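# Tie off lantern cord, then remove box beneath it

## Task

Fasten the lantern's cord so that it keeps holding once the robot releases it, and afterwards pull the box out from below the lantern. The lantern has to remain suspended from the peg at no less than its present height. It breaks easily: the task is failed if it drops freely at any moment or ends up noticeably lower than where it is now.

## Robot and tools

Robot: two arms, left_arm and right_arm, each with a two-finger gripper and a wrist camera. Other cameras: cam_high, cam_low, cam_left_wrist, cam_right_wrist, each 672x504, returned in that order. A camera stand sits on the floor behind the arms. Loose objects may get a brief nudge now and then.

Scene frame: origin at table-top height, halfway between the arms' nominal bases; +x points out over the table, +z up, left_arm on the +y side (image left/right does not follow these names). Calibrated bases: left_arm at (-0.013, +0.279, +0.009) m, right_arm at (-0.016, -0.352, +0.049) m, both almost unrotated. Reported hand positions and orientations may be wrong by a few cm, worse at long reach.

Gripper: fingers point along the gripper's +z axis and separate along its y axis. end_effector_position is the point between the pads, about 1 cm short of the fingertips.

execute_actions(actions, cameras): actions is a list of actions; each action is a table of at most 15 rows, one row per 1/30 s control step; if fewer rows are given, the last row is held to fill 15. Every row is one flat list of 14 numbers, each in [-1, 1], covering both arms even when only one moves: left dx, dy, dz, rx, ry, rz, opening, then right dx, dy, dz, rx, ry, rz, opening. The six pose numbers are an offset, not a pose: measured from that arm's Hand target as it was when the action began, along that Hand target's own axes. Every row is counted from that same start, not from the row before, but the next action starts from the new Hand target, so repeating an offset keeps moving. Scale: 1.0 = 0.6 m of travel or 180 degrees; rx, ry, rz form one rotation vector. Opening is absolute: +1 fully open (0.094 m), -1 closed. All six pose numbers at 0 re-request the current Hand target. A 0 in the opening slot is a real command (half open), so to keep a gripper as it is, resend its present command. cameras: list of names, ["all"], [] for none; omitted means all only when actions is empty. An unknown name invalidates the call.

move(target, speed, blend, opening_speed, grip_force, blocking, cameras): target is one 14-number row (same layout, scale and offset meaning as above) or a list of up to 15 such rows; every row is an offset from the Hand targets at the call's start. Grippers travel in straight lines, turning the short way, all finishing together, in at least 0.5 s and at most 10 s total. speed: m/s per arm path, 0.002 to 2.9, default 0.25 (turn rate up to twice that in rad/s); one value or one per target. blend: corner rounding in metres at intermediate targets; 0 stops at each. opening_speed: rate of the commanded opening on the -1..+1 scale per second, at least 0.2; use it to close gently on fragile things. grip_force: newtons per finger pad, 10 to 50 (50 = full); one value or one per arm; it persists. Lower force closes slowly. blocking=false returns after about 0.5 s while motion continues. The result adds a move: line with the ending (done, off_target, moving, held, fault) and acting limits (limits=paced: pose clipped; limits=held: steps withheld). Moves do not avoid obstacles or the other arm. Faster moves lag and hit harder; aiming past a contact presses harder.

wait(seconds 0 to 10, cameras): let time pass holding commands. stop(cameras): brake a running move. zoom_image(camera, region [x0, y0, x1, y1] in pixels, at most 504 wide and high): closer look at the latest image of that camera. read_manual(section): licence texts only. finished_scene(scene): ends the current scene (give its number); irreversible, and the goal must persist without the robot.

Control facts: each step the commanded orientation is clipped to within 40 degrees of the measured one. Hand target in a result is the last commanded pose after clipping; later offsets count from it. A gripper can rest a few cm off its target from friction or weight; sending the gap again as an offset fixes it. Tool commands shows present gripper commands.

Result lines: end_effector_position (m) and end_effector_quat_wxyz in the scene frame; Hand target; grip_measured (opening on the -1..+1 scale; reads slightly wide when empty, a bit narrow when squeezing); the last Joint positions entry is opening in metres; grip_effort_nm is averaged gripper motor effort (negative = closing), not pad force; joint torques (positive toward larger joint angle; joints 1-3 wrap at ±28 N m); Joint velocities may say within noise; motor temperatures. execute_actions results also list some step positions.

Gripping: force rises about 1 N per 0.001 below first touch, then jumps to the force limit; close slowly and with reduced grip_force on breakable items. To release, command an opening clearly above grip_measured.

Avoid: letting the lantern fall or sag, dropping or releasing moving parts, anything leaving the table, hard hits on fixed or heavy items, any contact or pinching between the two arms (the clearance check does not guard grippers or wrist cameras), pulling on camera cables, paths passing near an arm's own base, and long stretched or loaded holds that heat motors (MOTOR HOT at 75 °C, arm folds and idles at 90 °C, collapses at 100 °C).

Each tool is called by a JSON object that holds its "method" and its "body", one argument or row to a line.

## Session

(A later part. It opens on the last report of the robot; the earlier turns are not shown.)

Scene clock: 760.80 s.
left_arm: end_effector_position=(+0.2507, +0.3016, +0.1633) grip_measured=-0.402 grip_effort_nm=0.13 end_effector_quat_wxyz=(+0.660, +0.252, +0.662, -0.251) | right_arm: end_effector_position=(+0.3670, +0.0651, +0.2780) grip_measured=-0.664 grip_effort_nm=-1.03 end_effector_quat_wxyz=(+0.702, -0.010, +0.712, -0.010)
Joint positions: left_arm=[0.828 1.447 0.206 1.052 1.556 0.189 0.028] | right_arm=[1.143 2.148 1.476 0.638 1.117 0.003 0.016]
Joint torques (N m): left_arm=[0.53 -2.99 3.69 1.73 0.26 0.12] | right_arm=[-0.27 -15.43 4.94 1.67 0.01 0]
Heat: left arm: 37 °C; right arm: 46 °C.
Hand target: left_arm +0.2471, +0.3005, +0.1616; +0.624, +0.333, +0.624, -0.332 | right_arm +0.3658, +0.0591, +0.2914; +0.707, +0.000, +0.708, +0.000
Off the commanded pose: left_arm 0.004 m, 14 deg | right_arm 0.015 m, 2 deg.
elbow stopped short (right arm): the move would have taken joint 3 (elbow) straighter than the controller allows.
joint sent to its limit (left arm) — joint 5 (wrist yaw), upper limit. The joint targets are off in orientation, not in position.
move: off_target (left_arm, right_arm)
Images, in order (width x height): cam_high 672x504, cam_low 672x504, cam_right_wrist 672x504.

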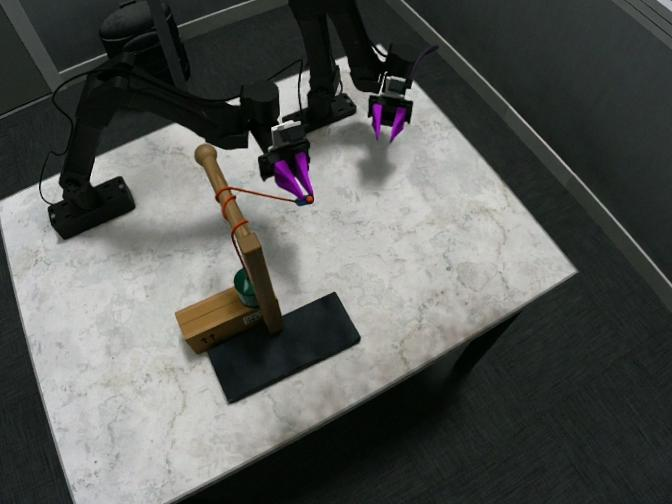

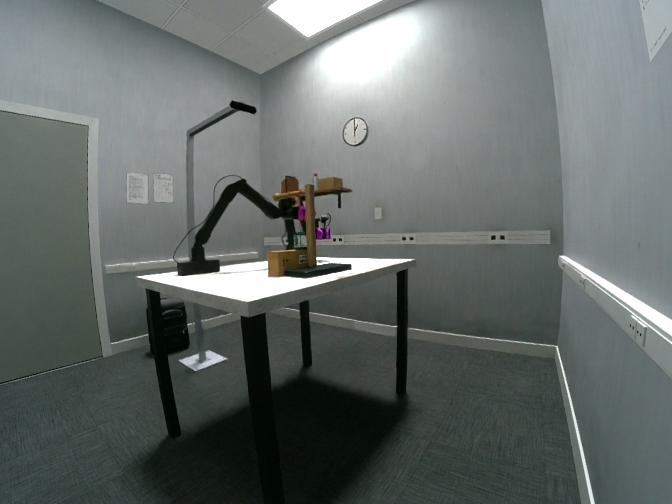

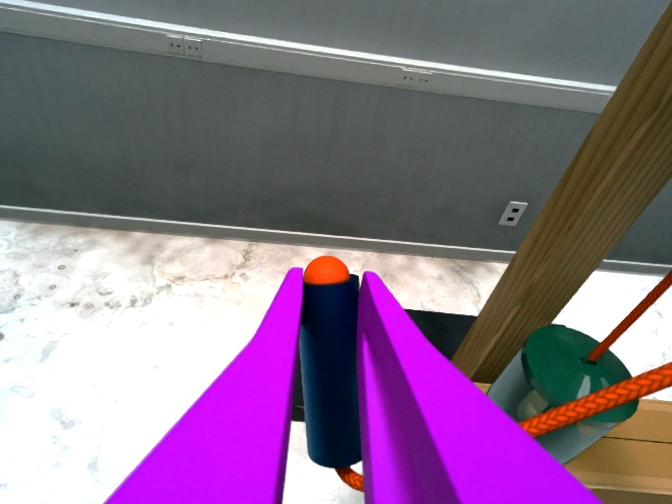

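{"method": "move", "body": {
  "target": [
    [0,0,0,0,0,0,-0.4,0.08,-0.045,0.0,0,0,0,-0.8],
    [0,0,0,0,0,0,-0.4,0.08,-0.045,0.0,0,0,0,-0.3]
  ],
  "speed": 0.1,
  "opening_speed": 0.4,
  "cameras": ["cam_low","cam_high","cam_right_wrist"]
}}

{"method": "zoom_image", "body": {
  "camera": "cam_low",
  "region": [270, 170, 350, 270]
}}

Scene clock: 775.10 s.
left_arm: end_effector_position=(+0.2507, +0.3016, +0.1633) grip_measured=-0.402 grip_effort_nm=0.13 end_effector_quat_wxyz=(+0.660, +0.252, +0.662, -0.251) | right_arm: end_effector_position=(+0.3681, +0.0337, +0.2426) grip_measured=-0.303 grip_effort_nm=0.15 end_effector_quat_wxyz=(+0.708, +0.004, +0.707, -0.001)
Joint positions: left_arm=[0.828 1.447 0.206 1.052 1.556 0.189 0.028] | right_arm=[1.11 2.14 1.273 0.87 1.091 0.001 0.033]
Joint torques (N m): left_arm=[0.5 -3 3.74 1.72 0.27 0.14] | right_arm=[0.21 -13.05 4.46 1.51 -0.04 0.01]
Motor temperatures (°C): left_arm=[22 35 37 34 22 23 23] | right_arm=[23 49 33 31 22 21 29]
Heat: left arm: 37 °C; right arm: 49 °C.
Hand target: left_arm +0.2471, +0.3005, +0.1616; +0.624, +0.333, +0.624, -0.332 | right_arm +0.3657, +0.0322, +0.2434; +0.707, +0.000, +0.708, +0.000
Off the commanded pose: left_arm 0.004 m, 14 deg | right_arm 0.003 m, 1 deg.
joint sent to its limit (left arm) — joint 5 (wrist yaw), upper limit. The joint targets are off in orientation, not in position.
move: off_target (left_arm)
Images, in order (width x height): cam_high 672x504, cam_low 672x504, cam_right_wrist 672x504.

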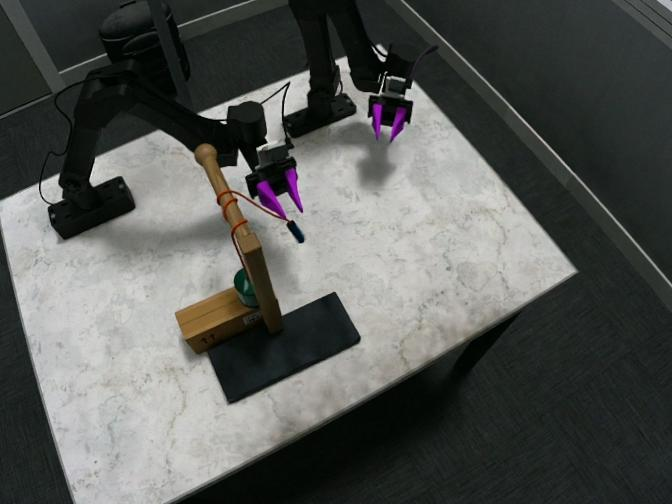

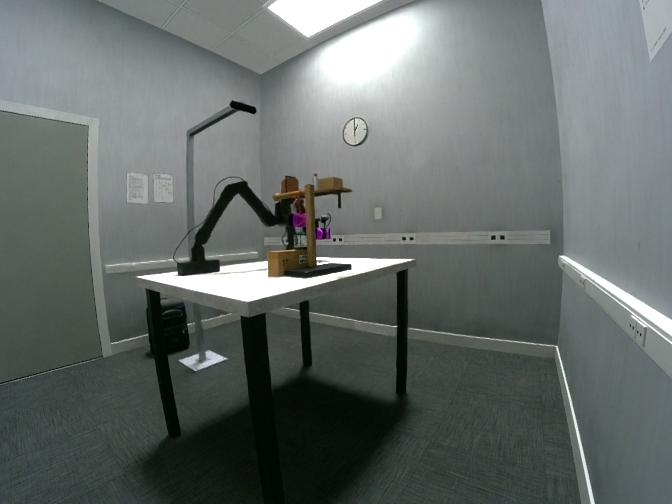

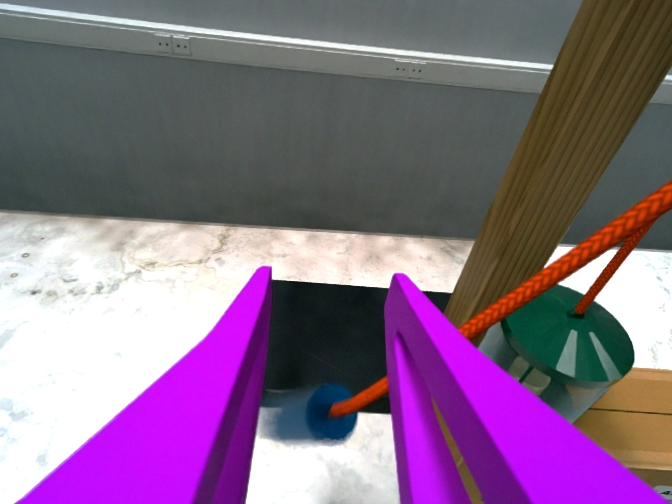

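Scaled by 5.040 from the camera's 672x504 image, which has a finer 960x720 frame.

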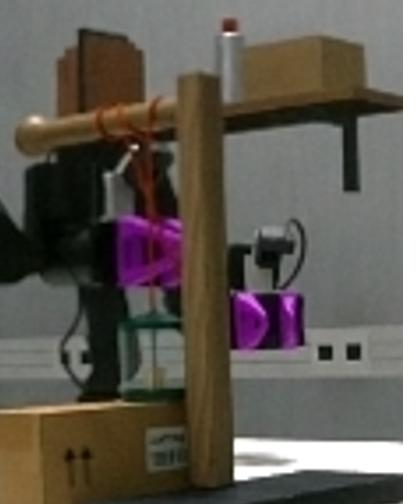

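{"method": "move", "body": {
  "target": [0,0,0,0,0,0,-0.4,0,0.03,-0.15,0,0,0,0],
  "speed": 0.06,
  "cameras": ["cam_high","cam_right_wrist"]
}}

{"method": "zoom_image", "body": {
  "camera": "cam_high",
  "region": [150, 100, 370, 350]
}}

Scene clock: 782.47 s.
left_arm: end_effector_position=(+0.2507, +0.3016, +0.1633) grip_measured=-0.402 grip_effort_nm=0.13 end_effector_quat_wxyz=(+0.660, +0.252, +0.662, -0.251) | right_arm: end_effector_position=(+0.2787, +0.0554, +0.2324) grip_measured=-0.003 grip_effort_nm=0.15 end_effector_quat_wxyz=(+0.704, -0.013, +0.710, -0.010)
Joint positions: left_arm=[0.828 1.447 0.206 1.052 1.556 0.189 0.028] | right_arm=[1.321 2.108 1.191 0.883 1.29 0.001 0.047]
Joint torques (N m): left_arm=[0.53 -2.96 3.73 1.73 0.26 0.13] | right_arm=[0.42 -14.15 4.22 1.54 0.11 0.04]
Heat: left arm: 37 °C; right arm: 49 °C.
Hand target: left_arm +0.2471, +0.3005, +0.1616; +0.624, +0.333, +0.624, -0.332 | right_arm +0.2756, +0.0501, +0.2435; +0.707, +0.000, +0.708, +0.000
Off the commanded pose: left_arm 0.004 m, 14 deg | right_arm 0.013 m, 2 deg.
joint sent to its limit (left arm) — joint 5 (wrist yaw), upper limit. The joint targets are off in orientation, not in position.
move: off_target (left_arm, right_arm)
Images, in order (width x height): cam_high 672x504, cam_right_wrist 672x504.

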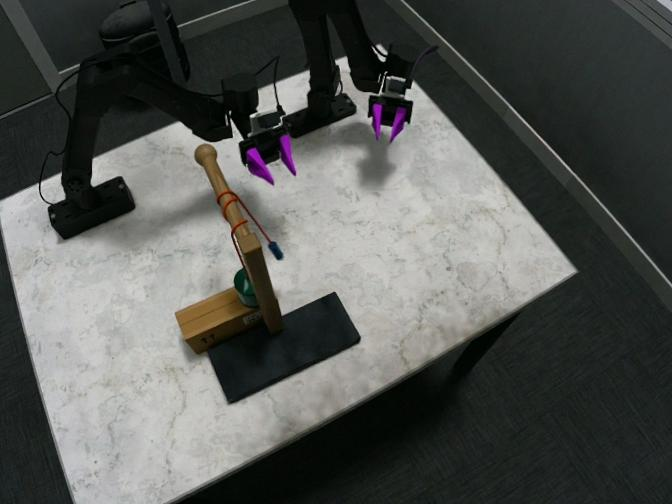

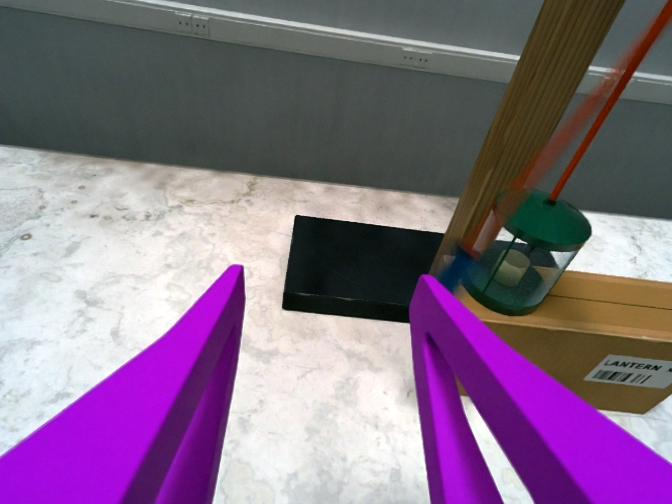

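Scaled by 2.016 from the camera's 672x504 image, which has a finer 960x720 frame.

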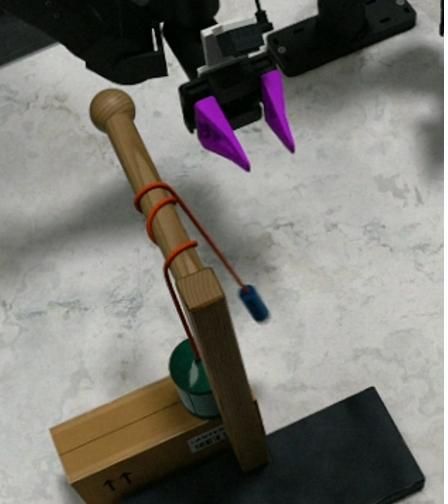

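{"method": "move", "body": {
  "target": [
    [0,0,0,0,0,0,-0.4,0.155,0.0,0,0,0,0,-0.3],
    [0,0,0,0,0,0,-0.4,0.155,-0.55,0,0,0,0,-0.3],
    [0,0,0,0,0,0,-0.4,0.0225,-0.45,0.2,-0.389,0,0,-0.5]
  ],
  "speed": 0.18,
  "cameras": ["cam_high","cam_right_wrist","cam_low"]
}}

Scene clock: 809.23 s.
left_arm: end_effector_position=(+0.2507, +0.3016, +0.1633) grip_measured=-0.402 grip_effort_nm=0.13 end_effector_quat_wxyz=(+0.660, +0.252, +0.662, -0.251) | right_arm: end_effector_position=(+0.3904, -0.2169, +0.2323) grip_measured=-0.497 grip_effort_nm=-0.15 end_effector_quat_wxyz=(+0.585, -0.410, +0.574, +0.402)
Joint positions: left_arm=[0.828 1.447 0.206 1.052 1.556 0.189 0.028] | right_arm=[-0.077 1.907 0.83 1.103 -1.325 0.007 0.024]
Joint torques (N m): left_arm=[0.55 -2.97 3.69 1.73 0.27 0.13] | right_arm=[-0.61 -7.34 6.63 1.16 -0.05 0]
Heat: left arm: 36 °C; right arm: 48 °C.
Hand target: left_arm +0.2471, +0.3005, +0.1616; +0.624, +0.333, +0.624, -0.332 | right_arm +0.3958, -0.2198, +0.2298; +0.579, -0.405, +0.579, +0.406
Off the commanded pose: left_arm 0.004 m, 14 deg | right_arm 0.007 m, 1 deg.
joint sent to its limit (left arm) — joint 5 (wrist yaw), upper limit. The joint targets are off in orientation, not in position.
move: off_target (left_arm)
Images, in order (width x height): cam_high 672x504, cam_low 672x504, cam_right_wrist 672x504.

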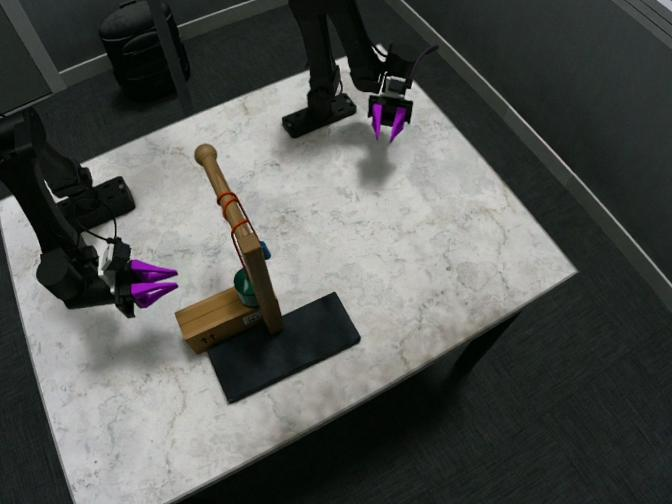

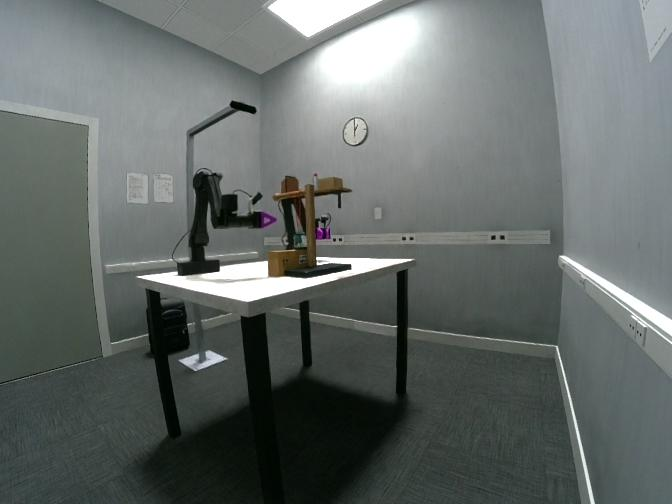

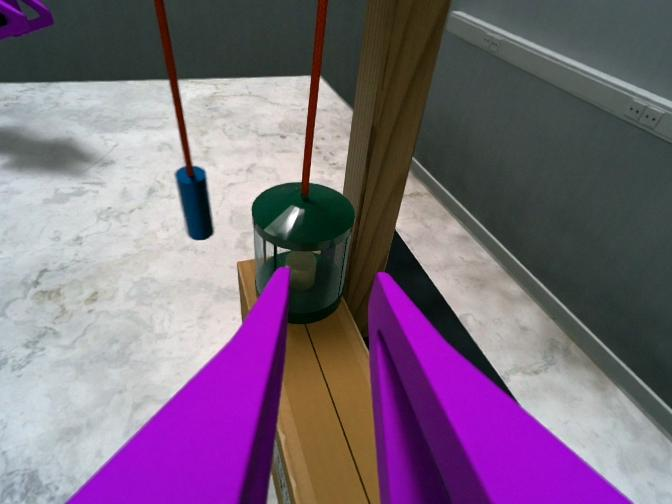

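{"method": "move", "body": {
  "target": [0,0,0,0,0,0,-0.4,-0.013,0.007,0.235,0,0,0,-0.5],
  "speed": 0.08,
  "cameras": ["cam_right_wrist"]
}}

Scene clock: 829.10 s.
left_arm: end_effector_position=(+0.2507, +0.3016, +0.1633) grip_measured=-0.402 grip_effort_nm=0.13 end_effector_quat_wxyz=(+0.660, +0.252, +0.662, -0.251) | right_arm: end_effector_position=(+0.4336, -0.0886, +0.2420) grip_measured=-0.497 grip_effort_nm=-0.15 end_effector_quat_wxyz=(+0.584, -0.407, +0.574, +0.406)
Joint positions: left_arm=[0.828 1.447 0.206 1.052 1.556 0.189 0.028] | right_arm=[0.26 2.034 1.082 0.971 -0.991 0.005 0.024]
Joint torques (N m): left_arm=[0.54 -2.93 3.74 1.73 0.26 0.13] | right_arm=[0.47 -8.81 7.56 1.39 0.06 -0.05]
Motor temperatures (°C): left_arm=[22 33 36 34 23 23 22] | right_arm=[23 44 33 29 22 21 27]
Heat: left arm: 36 °C; right arm: 44 °C.
Hand target: left_arm +0.2471, +0.3005, +0.1616; +0.624, +0.333, +0.624, -0.332 | right_arm +0.4400, -0.0858, +0.2375; +0.579, -0.406, +0.579, +0.406
Off the commanded pose: left_arm 0.004 m, 14 deg | right_arm 0.008 m, 1 deg.
joint sent to its limit (left arm) — joint 5 (wrist yaw), upper limit. The joint targets are off in orientation, not in position.
move: off_target (left_arm)
Images, in order (width x height): cam_right_wrist 672x504.

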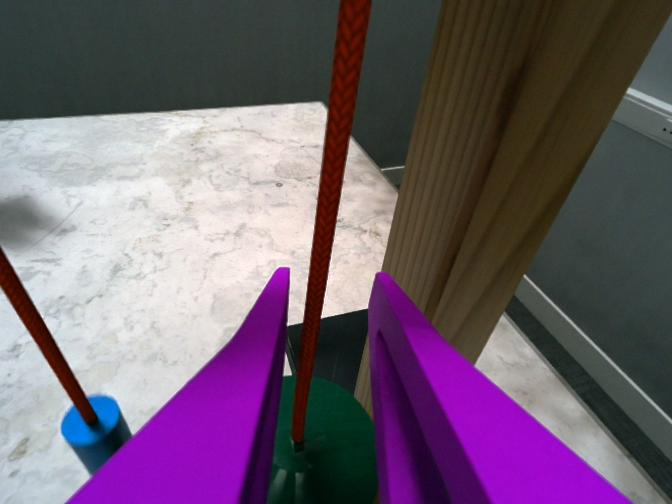

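{"method": "move", "body": {
  "target": [
    [0,0,0,0,0,0,-0.4,0,0,0.007,0,0,0,-0.5],
    [0,0,0,0,0,0,-0.4,0,0,0.007,0,0,0,-1]
  ],
  "speed": 0.05,
  "opening_speed": 0.5,
  "cameras": ["cam_right_wrist"]
}}

Scene clock: 838.60 s.
left_arm: end_effector_position=(+0.2507, +0.3016, +0.1633) grip_measured=-0.402 grip_effort_nm=0.13 end_effector_quat_wxyz=(+0.660, +0.252, +0.662, -0.251) | right_arm: end_effector_position=(+0.4362, -0.0865, +0.2419) grip_measured=-0.922 grip_effort_nm=-1.00 end_effector_quat_wxyz=(+0.584, -0.406, +0.575, +0.405)
Joint positions: left_arm=[0.828 1.447 0.206 1.052 1.556 0.189 0.028] | right_arm=[0.264 2.041 1.094 0.964 -0.982 0.005 0.004]
Joint torques (N m): left_arm=[0.53 -2.93 3.73 1.74 0.27 0.13] | right_arm=[0.76 -8.85 7.58 1.41 0.07 -0.04]
Heat: left arm: 36 °C; right arm: 44 °C.
Hand target: left_arm +0.2471, +0.3005, +0.1616; +0.624, +0.333, +0.624, -0.332 | right_arm +0.4414, -0.0818, +0.2376; +0.579, -0.406, +0.579, +0.406
Off the commanded pose: left_arm 0.004 m, 14 deg | right_arm 0.008 m, 1 deg.
joint sent to its limit (left arm) — joint 5 (wrist yaw), upper limit. The joint targets are off in orientation, not in position.
move: off_target (left_arm)
Images, in order (width x height): cam_right_wrist 672x504.

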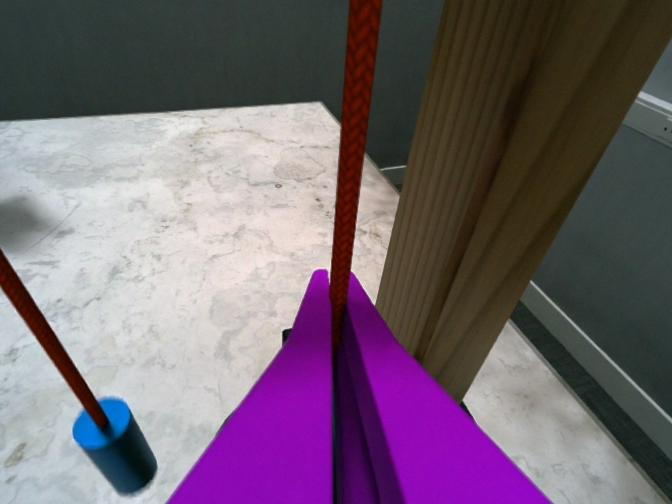

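{"method": "move", "body": {
  "target": [-0.017,-0.105,0.38,0.078,0,0,-0.3,0,0,0,0,0,0,-1],
  "speed": 0.15,
  "cameras": ["cam_left_wrist"]
}}

Scene clock: 847.87 s.
left_arm: end_effector_position=(+0.3154, +0.0765, +0.1723) grip_measured=-0.302 grip_effort_nm=0.13 end_effector_quat_wxyz=(+0.578, +0.411, +0.575, -0.409) | right_arm: end_effector_position=(+0.4362, -0.0865, +0.2419) grip_measured=-0.923 grip_effort_nm=-1.03 end_effector_quat_wxyz=(+0.584, -0.406, +0.575, +0.405)
Joint positions: left_arm=[-0.123 1.758 0.497 1.265 1.114 0.001 0.033] | right_arm=[0.264 2.041 1.094 0.964 -0.982 0.005 0.004]
Joint torques (N m): left_arm=[-0.16 -5.34 5.89 1.89 -0.14 0.01] | right_arm=[0.76 -8.9 7.6 1.4 0.06 -0.04]
Heat: left arm: 36 °C; right arm: 44 °C.
Hand target: left_arm +0.3217, +0.0761, +0.1717; +0.579, +0.407, +0.578, -0.406 | right_arm +0.4414, -0.0818, +0.2376; +0.579, -0.406, +0.579, +0.406
Off the commanded pose: left_arm 0.006 m, 1 deg | right_arm 0.008 m, 1 deg.
move: done
Images, in order (width x height): cam_left_wrist 672x504.

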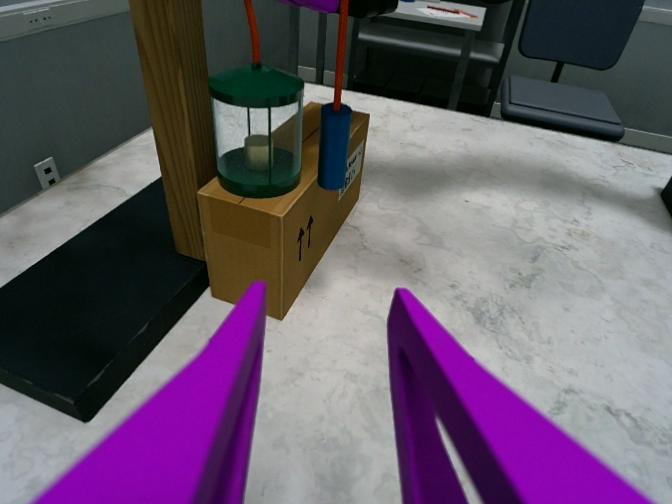

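{"method": "move", "body": {
  "target": [0.03,-0.013,0.16,0,0,0,-0.3,0,0,0,0,0,0,-1],
  "speed": 0.12,
  "cameras": ["cam_left_wrist"]
}}

Scene clock: 854.87 s.
left_arm: end_effector_position=(+0.3404, -0.0153, +0.1534) grip_measured=-0.302 grip_effort_nm=0.13 end_effector_quat_wxyz=(+0.574, +0.410, +0.579, -0.410) | right_arm: end_effector_position=(+0.4362, -0.0865, +0.2419) grip_measured=-0.923 grip_effort_nm=-1.03 end_effector_quat_wxyz=(+0.584, -0.406, +0.575, +0.405)
Joint positions: left_arm=[-0.402 1.96 0.686 1.266 0.836 0.001 0.033] | right_arm=[0.264 2.041 1.094 0.964 -0.982 0.005 0.004]
Joint torques (N m): left_arm=[-0.09 -7.12 6.17 2.2 -0.15 0.02] | right_arm=[0.75 -8.87 7.6 1.41 0.06 -0.04]
Heat: left arm: 37 °C; right arm: 44 °C.
Hand target: left_arm +0.3471, -0.0168, +0.1538; +0.579, +0.407, +0.578, -0.406 | right_arm +0.4414, -0.0818, +0.2376; +0.579, -0.406, +0.579, +0.406
Off the commanded pose: left_arm 0.007 m, 1 deg | right_arm 0.008 m, 1 deg.
move: done
Images, in order (width x height): cam_left_wrist 672x504.

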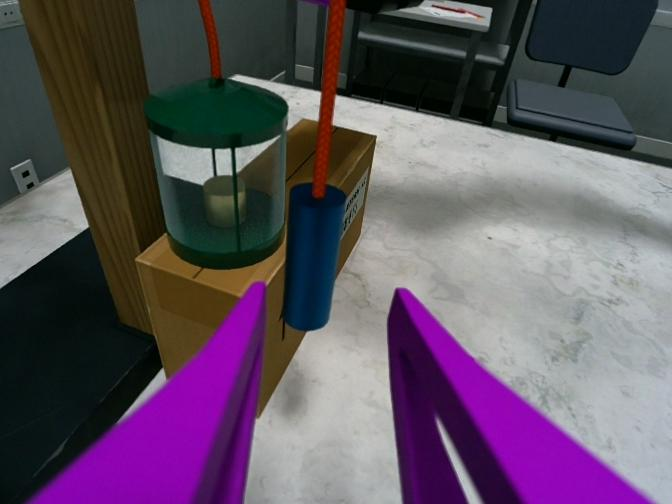

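{"method": "move", "body": {
  "target": [
    [0.008,0.005,0.057,0,0,0,-0.3,0,0,0,0,0,0,-1],
    [0.008,0.005,0.057,0,0,0,-0.85,0,0,0,0,0,0,-1]
  ],
  "speed": 0.06,
  "opening_speed": 0.5,
  "cameras": ["cam_left_wrist","cam_high"]
}}

Scene clock: 865.53 s.
left_arm: end_effector_position=(+0.3558, -0.0454, +0.1516) grip_measured=-0.848 grip_effort_nm=-0.06 end_effector_quat_wxyz=(+0.578, +0.410, +0.575, -0.409) | right_arm: end_effector_position=(+0.4362, -0.0865, +0.2419) grip_measured=-0.923 grip_effort_nm=-1.03 end_effector_quat_wxyz=(+0.584, -0.406, +0.575, +0.405)
Joint positions: left_arm=[-0.466 2.039 0.799 1.245 0.77 0.001 0.007] | right_arm=[0.264 2.041 1.094 0.964 -0.982 0.005 0.004]
Joint torques (N m): left_arm=[-0.27 -7.86 6.37 2.13 -0.17 0.01] | right_arm=[0.76 -8.88 7.61 1.4 0.06 -0.04]
Heat: left arm: 37 °C; right arm: 43 °C.
Hand target: left_arm +0.3615, -0.0480, +0.1490; +0.579, +0.407, +0.578, -0.406 | right_arm +0.4414, -0.0818, +0.2376; +0.579, -0.406, +0.579, +0.406
Off the commanded pose: left_arm 0.007 m, 1 deg | right_arm 0.008 m, 1 deg.
move: done
Images, in order (width x height): cam_high 672x504, cam_left_wrist 672x504.

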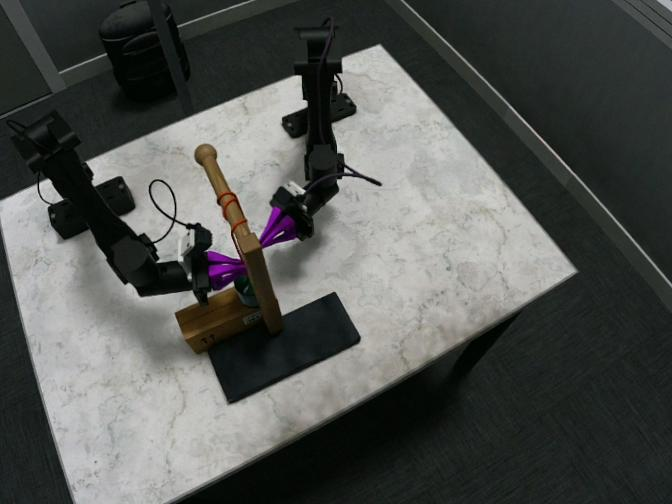

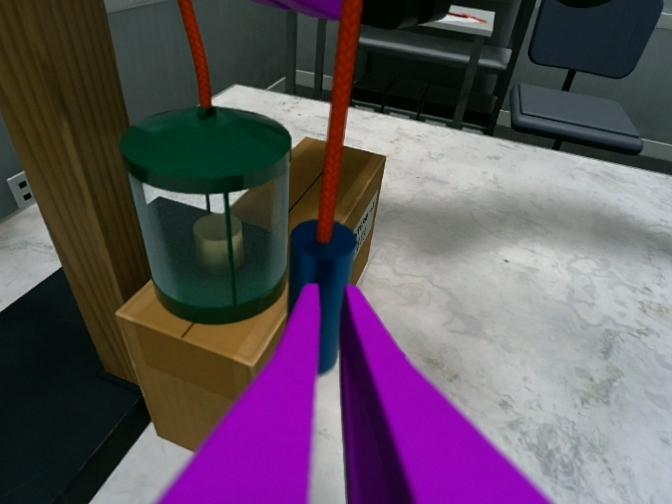

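{"method": "move", "body": {
  "target": [
    [0,0,0,0,0,0,-0.35,0,0,0,0,0,0,-1],
    [0.0,0.003,0.026,0,0,0,-0.35,0,0,0,0,0,0,-1],
    [0.0,0.003,0.026,0,0,0,-0.85,0,0,0,0,0,0,-1]
  ],
  "speed": 0.06,
  "opening_speed": 0.5,
  "cameras": ["cam_left_wrist","cam_high"]
}}

Scene clock: 874.50 s.
left_arm: end_effector_position=(+0.3629, -0.0592, +0.1521) grip_measured=-0.848 grip_effort_nm=-0.06 end_effector_quat_wxyz=(+0.579, +0.410, +0.575, -0.409) | right_arm: end_effector_position=(+0.4362, -0.0865, +0.2419) grip_measured=-0.923 grip_effort_nm=-1.03 end_effector_quat_wxyz=(+0.584, -0.406, +0.575, +0.405)
Joint positions: left_arm=[-0.492 2.068 0.855 1.218 0.744 0.001 0.007] | right_arm=[0.264 2.041 1.094 0.964 -0.982 0.005 0.004]
Joint torques (N m): left_arm=[-0.35 -8.21 6.56 2.13 -0.16 0.02] | right_arm=[0.76 -8.87 7.6 1.41 0.07 -0.04]
Heat: left arm: 38 °C; right arm: 43 °C.
Hand target: left_arm +0.3684, -0.0621, +0.1491; +0.579, +0.407, +0.578, -0.406 | right_arm +0.4414, -0.0818, +0.2376; +0.579, -0.406, +0.579, +0.406
Off the commanded pose: left_arm 0.007 m, 1 deg | right_arm 0.008 m, 1 deg.
move: done
Images, in order (width x height): cam_high 672x504, cam_left_wrist 672x504.

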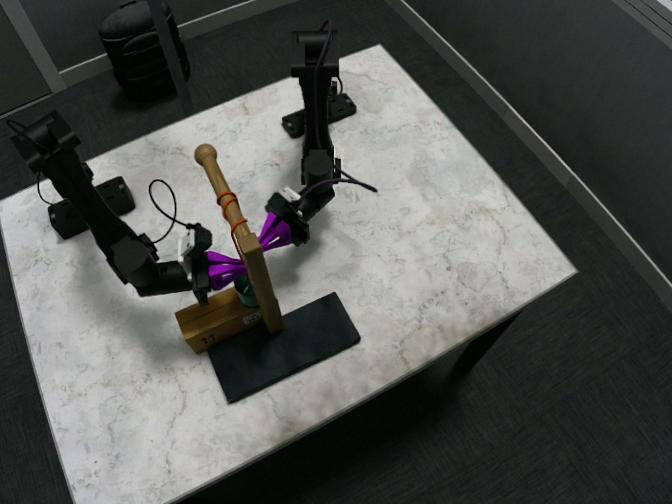

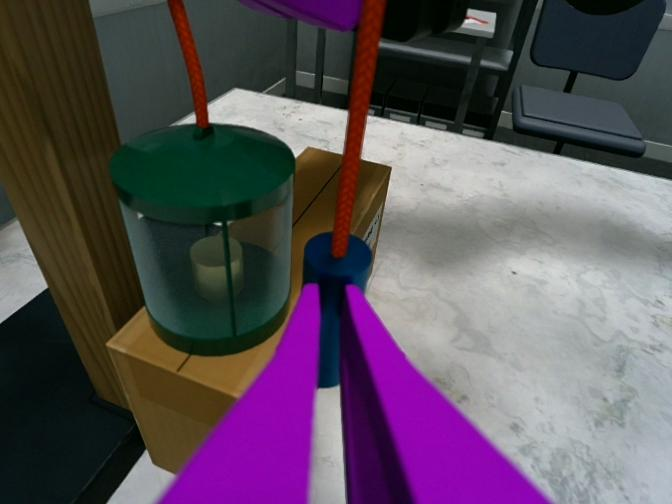

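{"method": "move", "body": {
  "target": [
    [-0.008,-0.003,0,0,0,0,-0.3,0,0,0,0,0,0,-1],
    [-0.008,0.0,0.036,0,0,0,-0.3,0,0,0,0,0,0,-1]
  ],
  "speed": 0.06,
  "opening_speed": 0.5,
  "cameras": ["cam_left_wrist","cam_right_wrist"]
}}

Scene clock: 882.63 s.
left_arm: end_effector_position=(+0.3699, -0.0794, +0.1566) grip_measured=-0.302 grip_effort_nm=0.13 end_effector_quat_wxyz=(+0.578, +0.410, +0.575, -0.409) | right_arm: end_effector_position=(+0.4362, -0.0865, +0.2419) grip_measured=-0.923 grip_effort_nm=-1.03 end_effector_quat_wxyz=(+0.584, -0.406, +0.575, +0.405)
Joint positions: left_arm=[-0.53 2.092 0.931 1.166 0.707 0.001 0.033] | right_arm=[0.264 2.041 1.094 0.964 -0.982 0.005 0.004]
Joint torques (N m): left_arm=[-0.24 -8.72 6.93 2.17 -0.15 0.01] | right_arm=[0.77 -8.88 7.6 1.4 0.06 -0.05]
Heat: left arm: 38 °C; right arm: 43 °C.
Hand target: left_arm +0.3758, -0.0824, +0.1539; +0.579, +0.407, +0.578, -0.406 | right_arm +0.4414, -0.0818, +0.2376; +0.579, -0.406, +0.579, +0.406
Off the commanded pose: left_arm 0.007 m, 1 deg | right_arm 0.008 m, 1 deg.
move: done
Images, in order (width x height): cam_left_wrist 672x504, cam_right_wrist 672x504.

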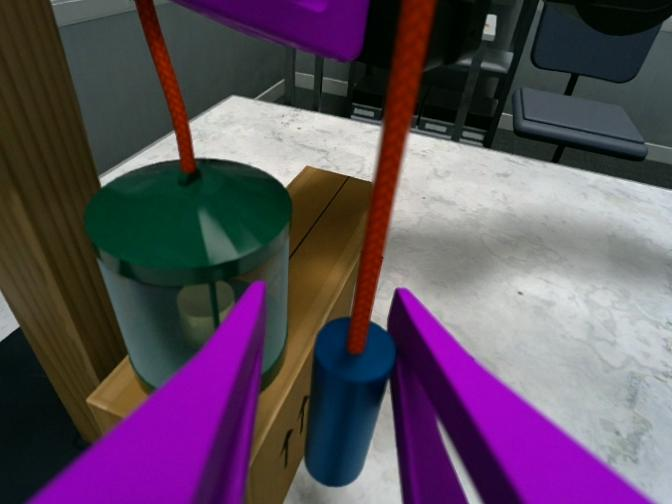

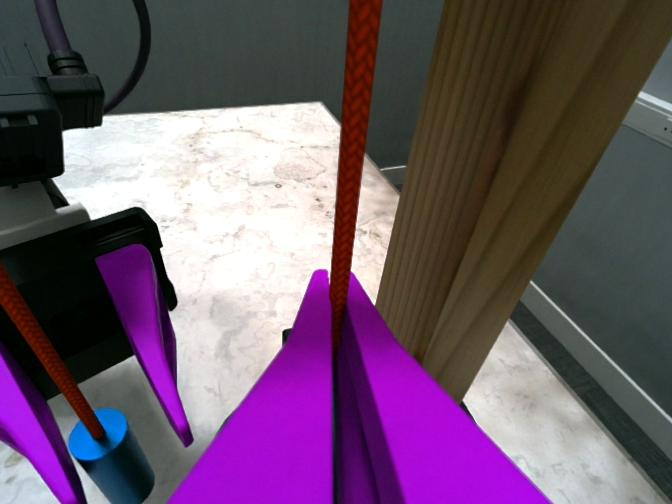

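{"method": "move", "body": {
  "target": [
    [0.006,-0.007,-0.015,0,0,0,-0.3,0,0,0,0,0,0,-1],
    [0.006,-0.007,-0.015,0,0,0,-0.8,0,0,0,0,0,0,-1]
  ],
  "speed": 0.05,
  "opening_speed": 0.5,
  "cameras": ["cam_left_wrist","cam_right_wrist"]
}}

Scene clock: 891.97 s.
left_arm: end_effector_position=(+0.3677, -0.0781, +0.1550) grip_measured=-0.642 grip_effort_nm=-1.00 end_effector_quat_wxyz=(+0.579, +0.410, +0.574, -0.409) | right_arm: end_effector_position=(+0.4362, -0.0865, +0.2419) grip_measured=-0.923 grip_effort_nm=-1.03 end_effector_quat_wxyz=(+0.584, -0.406, +0.575, +0.405)
Joint positions: left_arm=[-0.53 2.092 0.918 1.18 0.707 0.001 0.017] | right_arm=[0.264 2.041 1.094 0.964 -0.982 0.005 0.004]
Joint torques (N m): left_arm=[0.42 -9.62 4.33 2.34 -0.1 0.02] | right_arm=[0.77 -8.87 7.61 1.4 0.06 -0.04]
Heat: left arm: 38 °C; right arm: 43 °C.
Hand target: left_arm +0.3688, -0.0754, +0.1502; +0.579, +0.407, +0.578, -0.406 | right_arm +0.4414, -0.0818, +0.2376; +0.579, -0.406, +0.579, +0.406
Off the commanded pose: left_arm 0.006 m, 1 deg | right_arm 0.008 m, 1 deg.
move: done
Images, in order (width x height): cam_left_wrist 672x504, cam_right_wrist 672x504.

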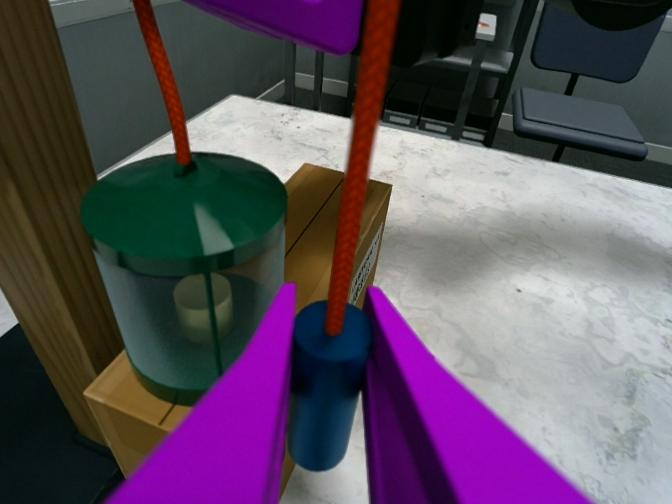

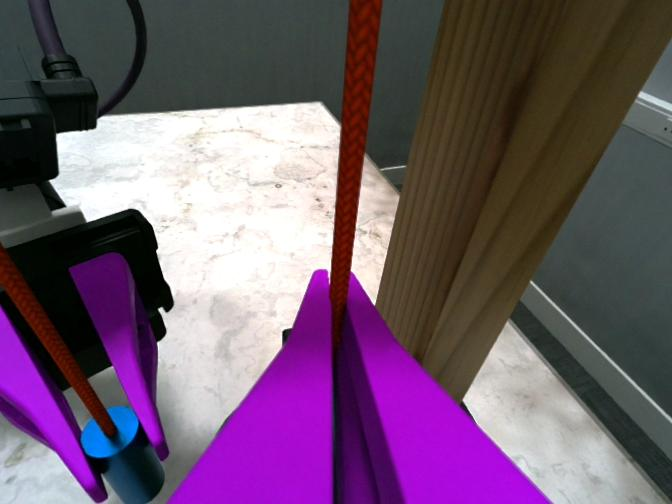

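{"method": "move", "body": {
  "target": [0,0,0,0,0,0,-0.8,-0.1,0,0,0,0,0,-1],
  "speed": 0.04,
  "cameras": ["cam_right_wrist","cam_low","cam_high"]
}}

{"method": "zoom_image", "body": {
  "camera": "cam_low",
  "region": [270, 170, 350, 270]
}}

{"method": "zoom_image", "body": {
  "camera": "cam_high",
  "region": [150, 100, 370, 350]
}}

Scene clock: 901.17 s.
left_arm: end_effector_position=(+0.3677, -0.0781, +0.1550) grip_measured=-0.642 grip_effort_nm=-1.00 end_effector_quat_wxyz=(+0.579, +0.410, +0.574, -0.409) | right_arm: end_effector_position=(+0.4400, -0.0860, +0.2545) grip_measured=-0.923 grip_effort_nm=-1.03 end_effector_quat_wxyz=(+0.542, -0.388, +0.616, +0.419)
Joint positions: left_arm=[-0.53 2.092 0.918 1.18 0.707 0.001 0.017] | right_arm=[0.264 1.975 1.161 0.706 -0.978 0.005 0.004]
Joint torques (N m): left_arm=[0.4 -9.58 4.37 2.33 -0.09 0.02] | right_arm=[0.72 -14.63 9.21 1.79 -0.04 -0.04]
Motor temperatures (°C): left_arm=[22 35 37 39 22 23 23] | right_arm=[23 43 34 28 22 21 29]
Heat: left arm: 39 °C; right arm: 43 °C.
Hand target: left_arm +0.3688, -0.0754, +0.1502; +0.579, +0.407, +0.578, -0.406 | right_arm +0.4414, -0.0819, +0.2976; +0.579, -0.406, +0.579, +0.406
Off the commanded pose: left_arm 0.006 m, 1 deg | right_arm 0.043 m, 6 deg.
move: off_target (right_arm)
Images, in order (width x height): cam_high 672x504, cam_low 672x504, cam_right_wrist 672x504.

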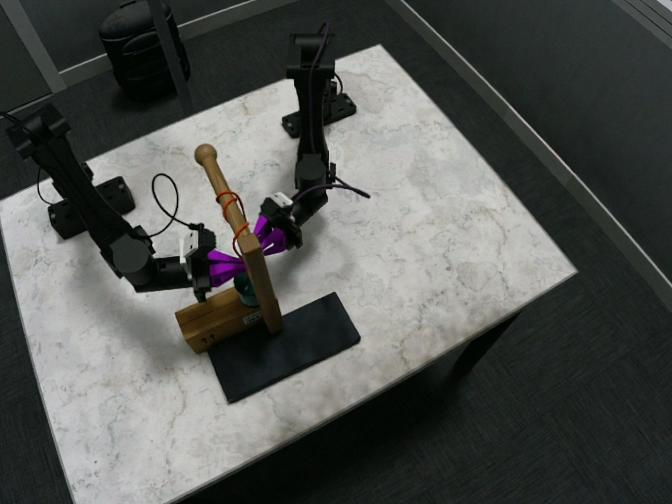

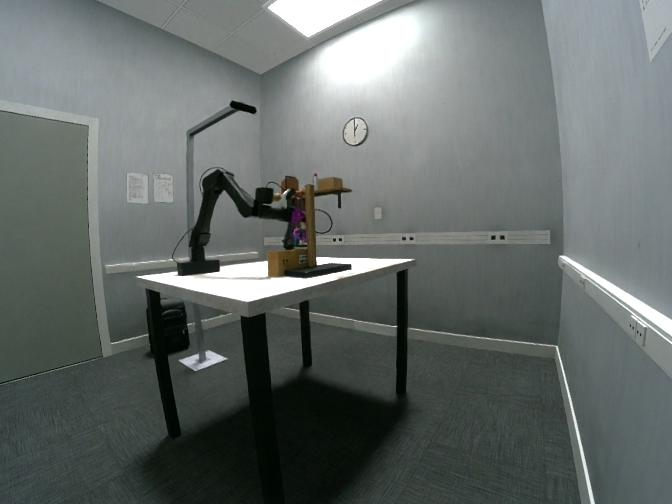

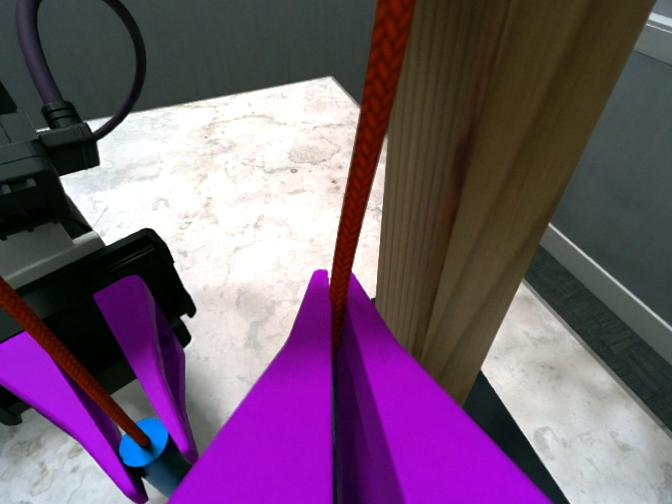

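Scaled by 5.040 from the camera's 672x504 image, which has a finer 960x720 frame.

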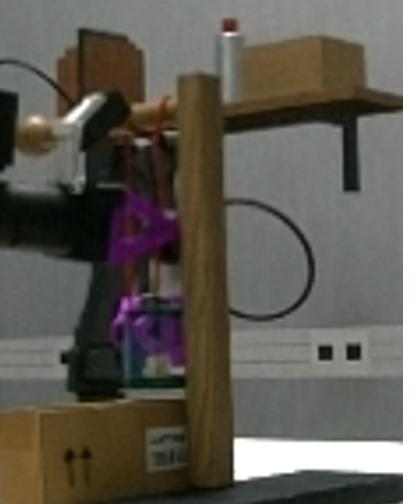

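Scaled by 2.016 from the camera's 672x504 image, which has a finer 960x720 frame.

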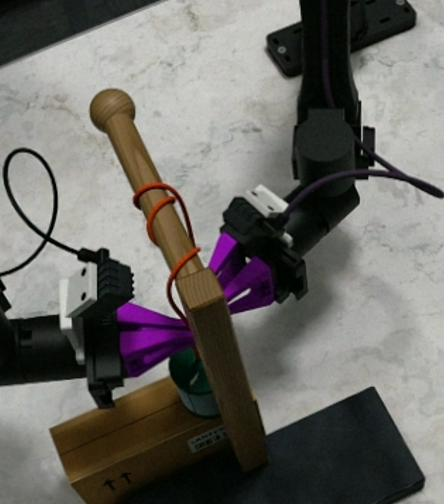

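{"method": "move", "body": {
  "target": [0,0,0,0,0,0,-0.8,-0.035,0,0,0,0,0,-1],
  "speed": 0.04,
  "cameras": ["cam_low"]
}}

{"method": "zoom_image", "body": {
  "camera": "cam_low",
  "region": [270, 170, 350, 270]
}}

Scene clock: 911.17 s.
left_arm: end_effector_position=(+0.3677, -0.0781, +0.1550) grip_measured=-0.642 grip_effort_nm=-1.00 end_effector_quat_wxyz=(+0.579, +0.410, +0.574, -0.409) | right_arm: end_effector_position=(+0.4416, -0.0857, +0.2747) grip_measured=-0.923 grip_effort_nm=-1.03 end_effector_quat_wxyz=(+0.542, -0.387, +0.617, +0.419)
Joint positions: left_arm=[-0.53 2.092 0.918 1.18 0.707 0.001 0.017] | right_arm=[0.264 1.941 1.204 0.627 -0.977 0.005 0.004]
Joint torques (N m): left_arm=[0.39 -9.61 4.33 2.34 -0.1 0.01] | right_arm=[0.72 -14.52 9.47 1.82 -0.06 -0.04]
Heat: left arm: 39 °C; right arm: 42 °C.
Hand target: left_arm +0.3688, -0.0754, +0.1502; +0.579, +0.407, +0.578, -0.406 | right_arm +0.4415, -0.0819, +0.3187; +0.579, -0.406, +0.579, +0.406
Off the commanded pose: left_arm 0.006 m, 1 deg | right_arm 0.044 m, 6 deg.
move: off_target (right_arm)
Images, in order (width x height): cam_low 672x504.

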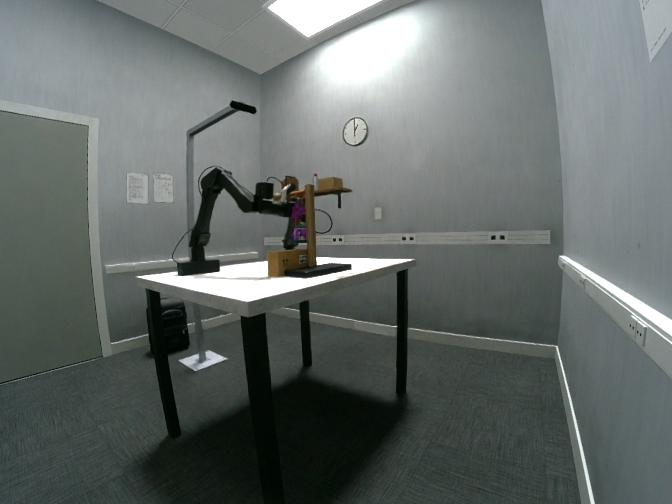

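Scaled by 5.040 from the camera's 672x504 image, which has a finer 960x720 frame.

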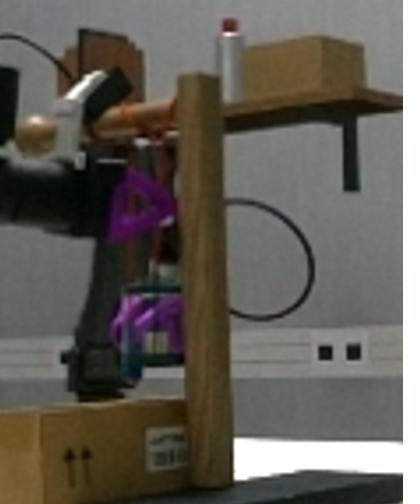

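{"method": "move", "body": {
  "target": [0.083,0.018,-0.13,0,0,0,-0.8,0,0,0,0,0,0,-1],
  "speed": 0.04,
  "cameras": ["cam_low","cam_high","cam_right_wrist"]
}}

{"method": "zoom_image", "body": {
  "camera": "cam_low",
  "region": [270, 170, 350, 270]
}}

{"method": "zoom_image", "body": {
  "camera": "cam_high",
  "region": [190, 140, 310, 300]
}}

Scene clock: 920.47 s.
left_arm: end_effector_position=(+0.3606, -0.0086, +0.1321) grip_measured=-0.642 grip_effort_nm=-1.00 end_effector_quat_wxyz=(+0.600, +0.412, +0.556, -0.401) | right_arm: end_effector_position=(+0.4416, -0.0857, +0.2746) grip_measured=-0.923 grip_effort_nm=-1.03 end_effector_quat_wxyz=(+0.542, -0.387, +0.617, +0.419)
Joint positions: left_arm=[-0.365 2.135 0.745 1.454 0.863 0 0.017] | right_arm=[0.264 1.941 1.204 0.627 -0.977 0.005 0.004]
Joint torques (N m): left_arm=[1.89 -4.37 0.4 2.53 0.13 0.03] | right_arm=[0.7 -14.54 9.43 1.82 -0.06 -0.04]
Heat: left arm: 40 °C; right arm: 44 °C.
Hand target: left_arm +0.3524, +0.0017, +0.1003; +0.579, +0.407, +0.579, -0.406 | right_arm +0.4415, -0.0819, +0.3187; +0.579, -0.406, +0.579, +0.406
Off the commanded pose: left_arm 0.034 m, 4 deg | right_arm 0.044 m, 7 deg.
move: off_target (left_arm, right_arm)
Images, in order (width x height): cam_high 672x504, cam_low 672x504, cam_right_wrist 672x504.

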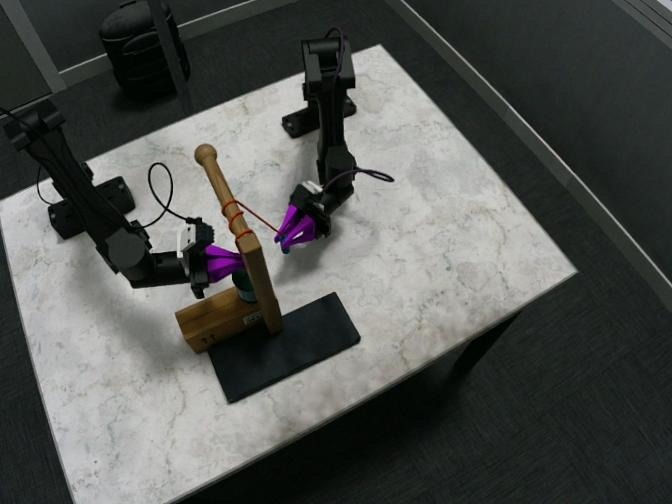

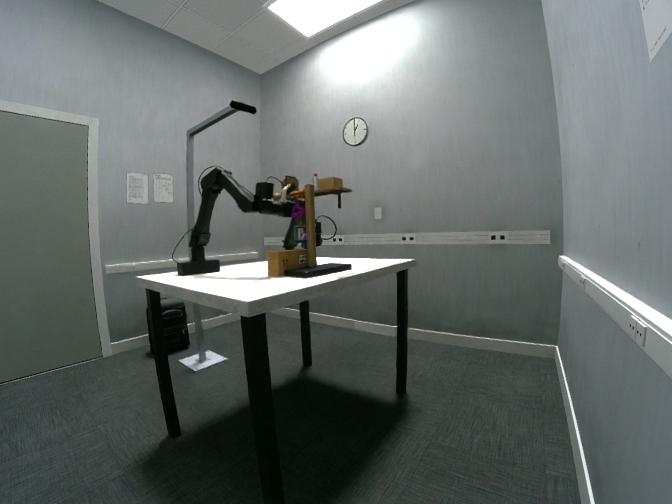

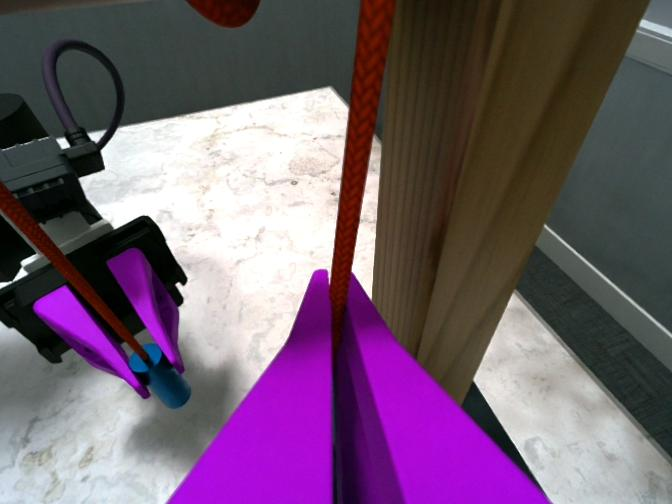

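Scaled by 5.040 from the camera's 672x504 image, which has a finer 960x720 frame.

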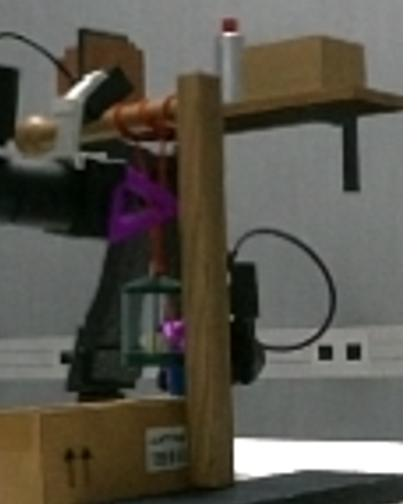

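Scaled by 3.150 from the camera's 672x504 image, which has a finer 960x720 frame.

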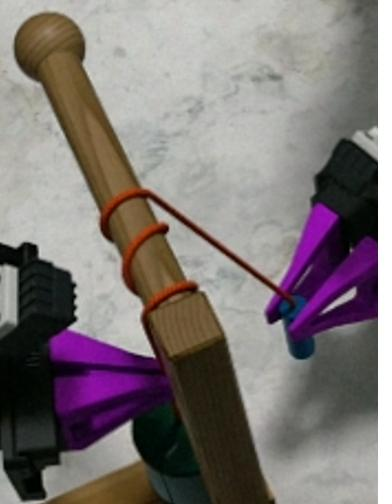

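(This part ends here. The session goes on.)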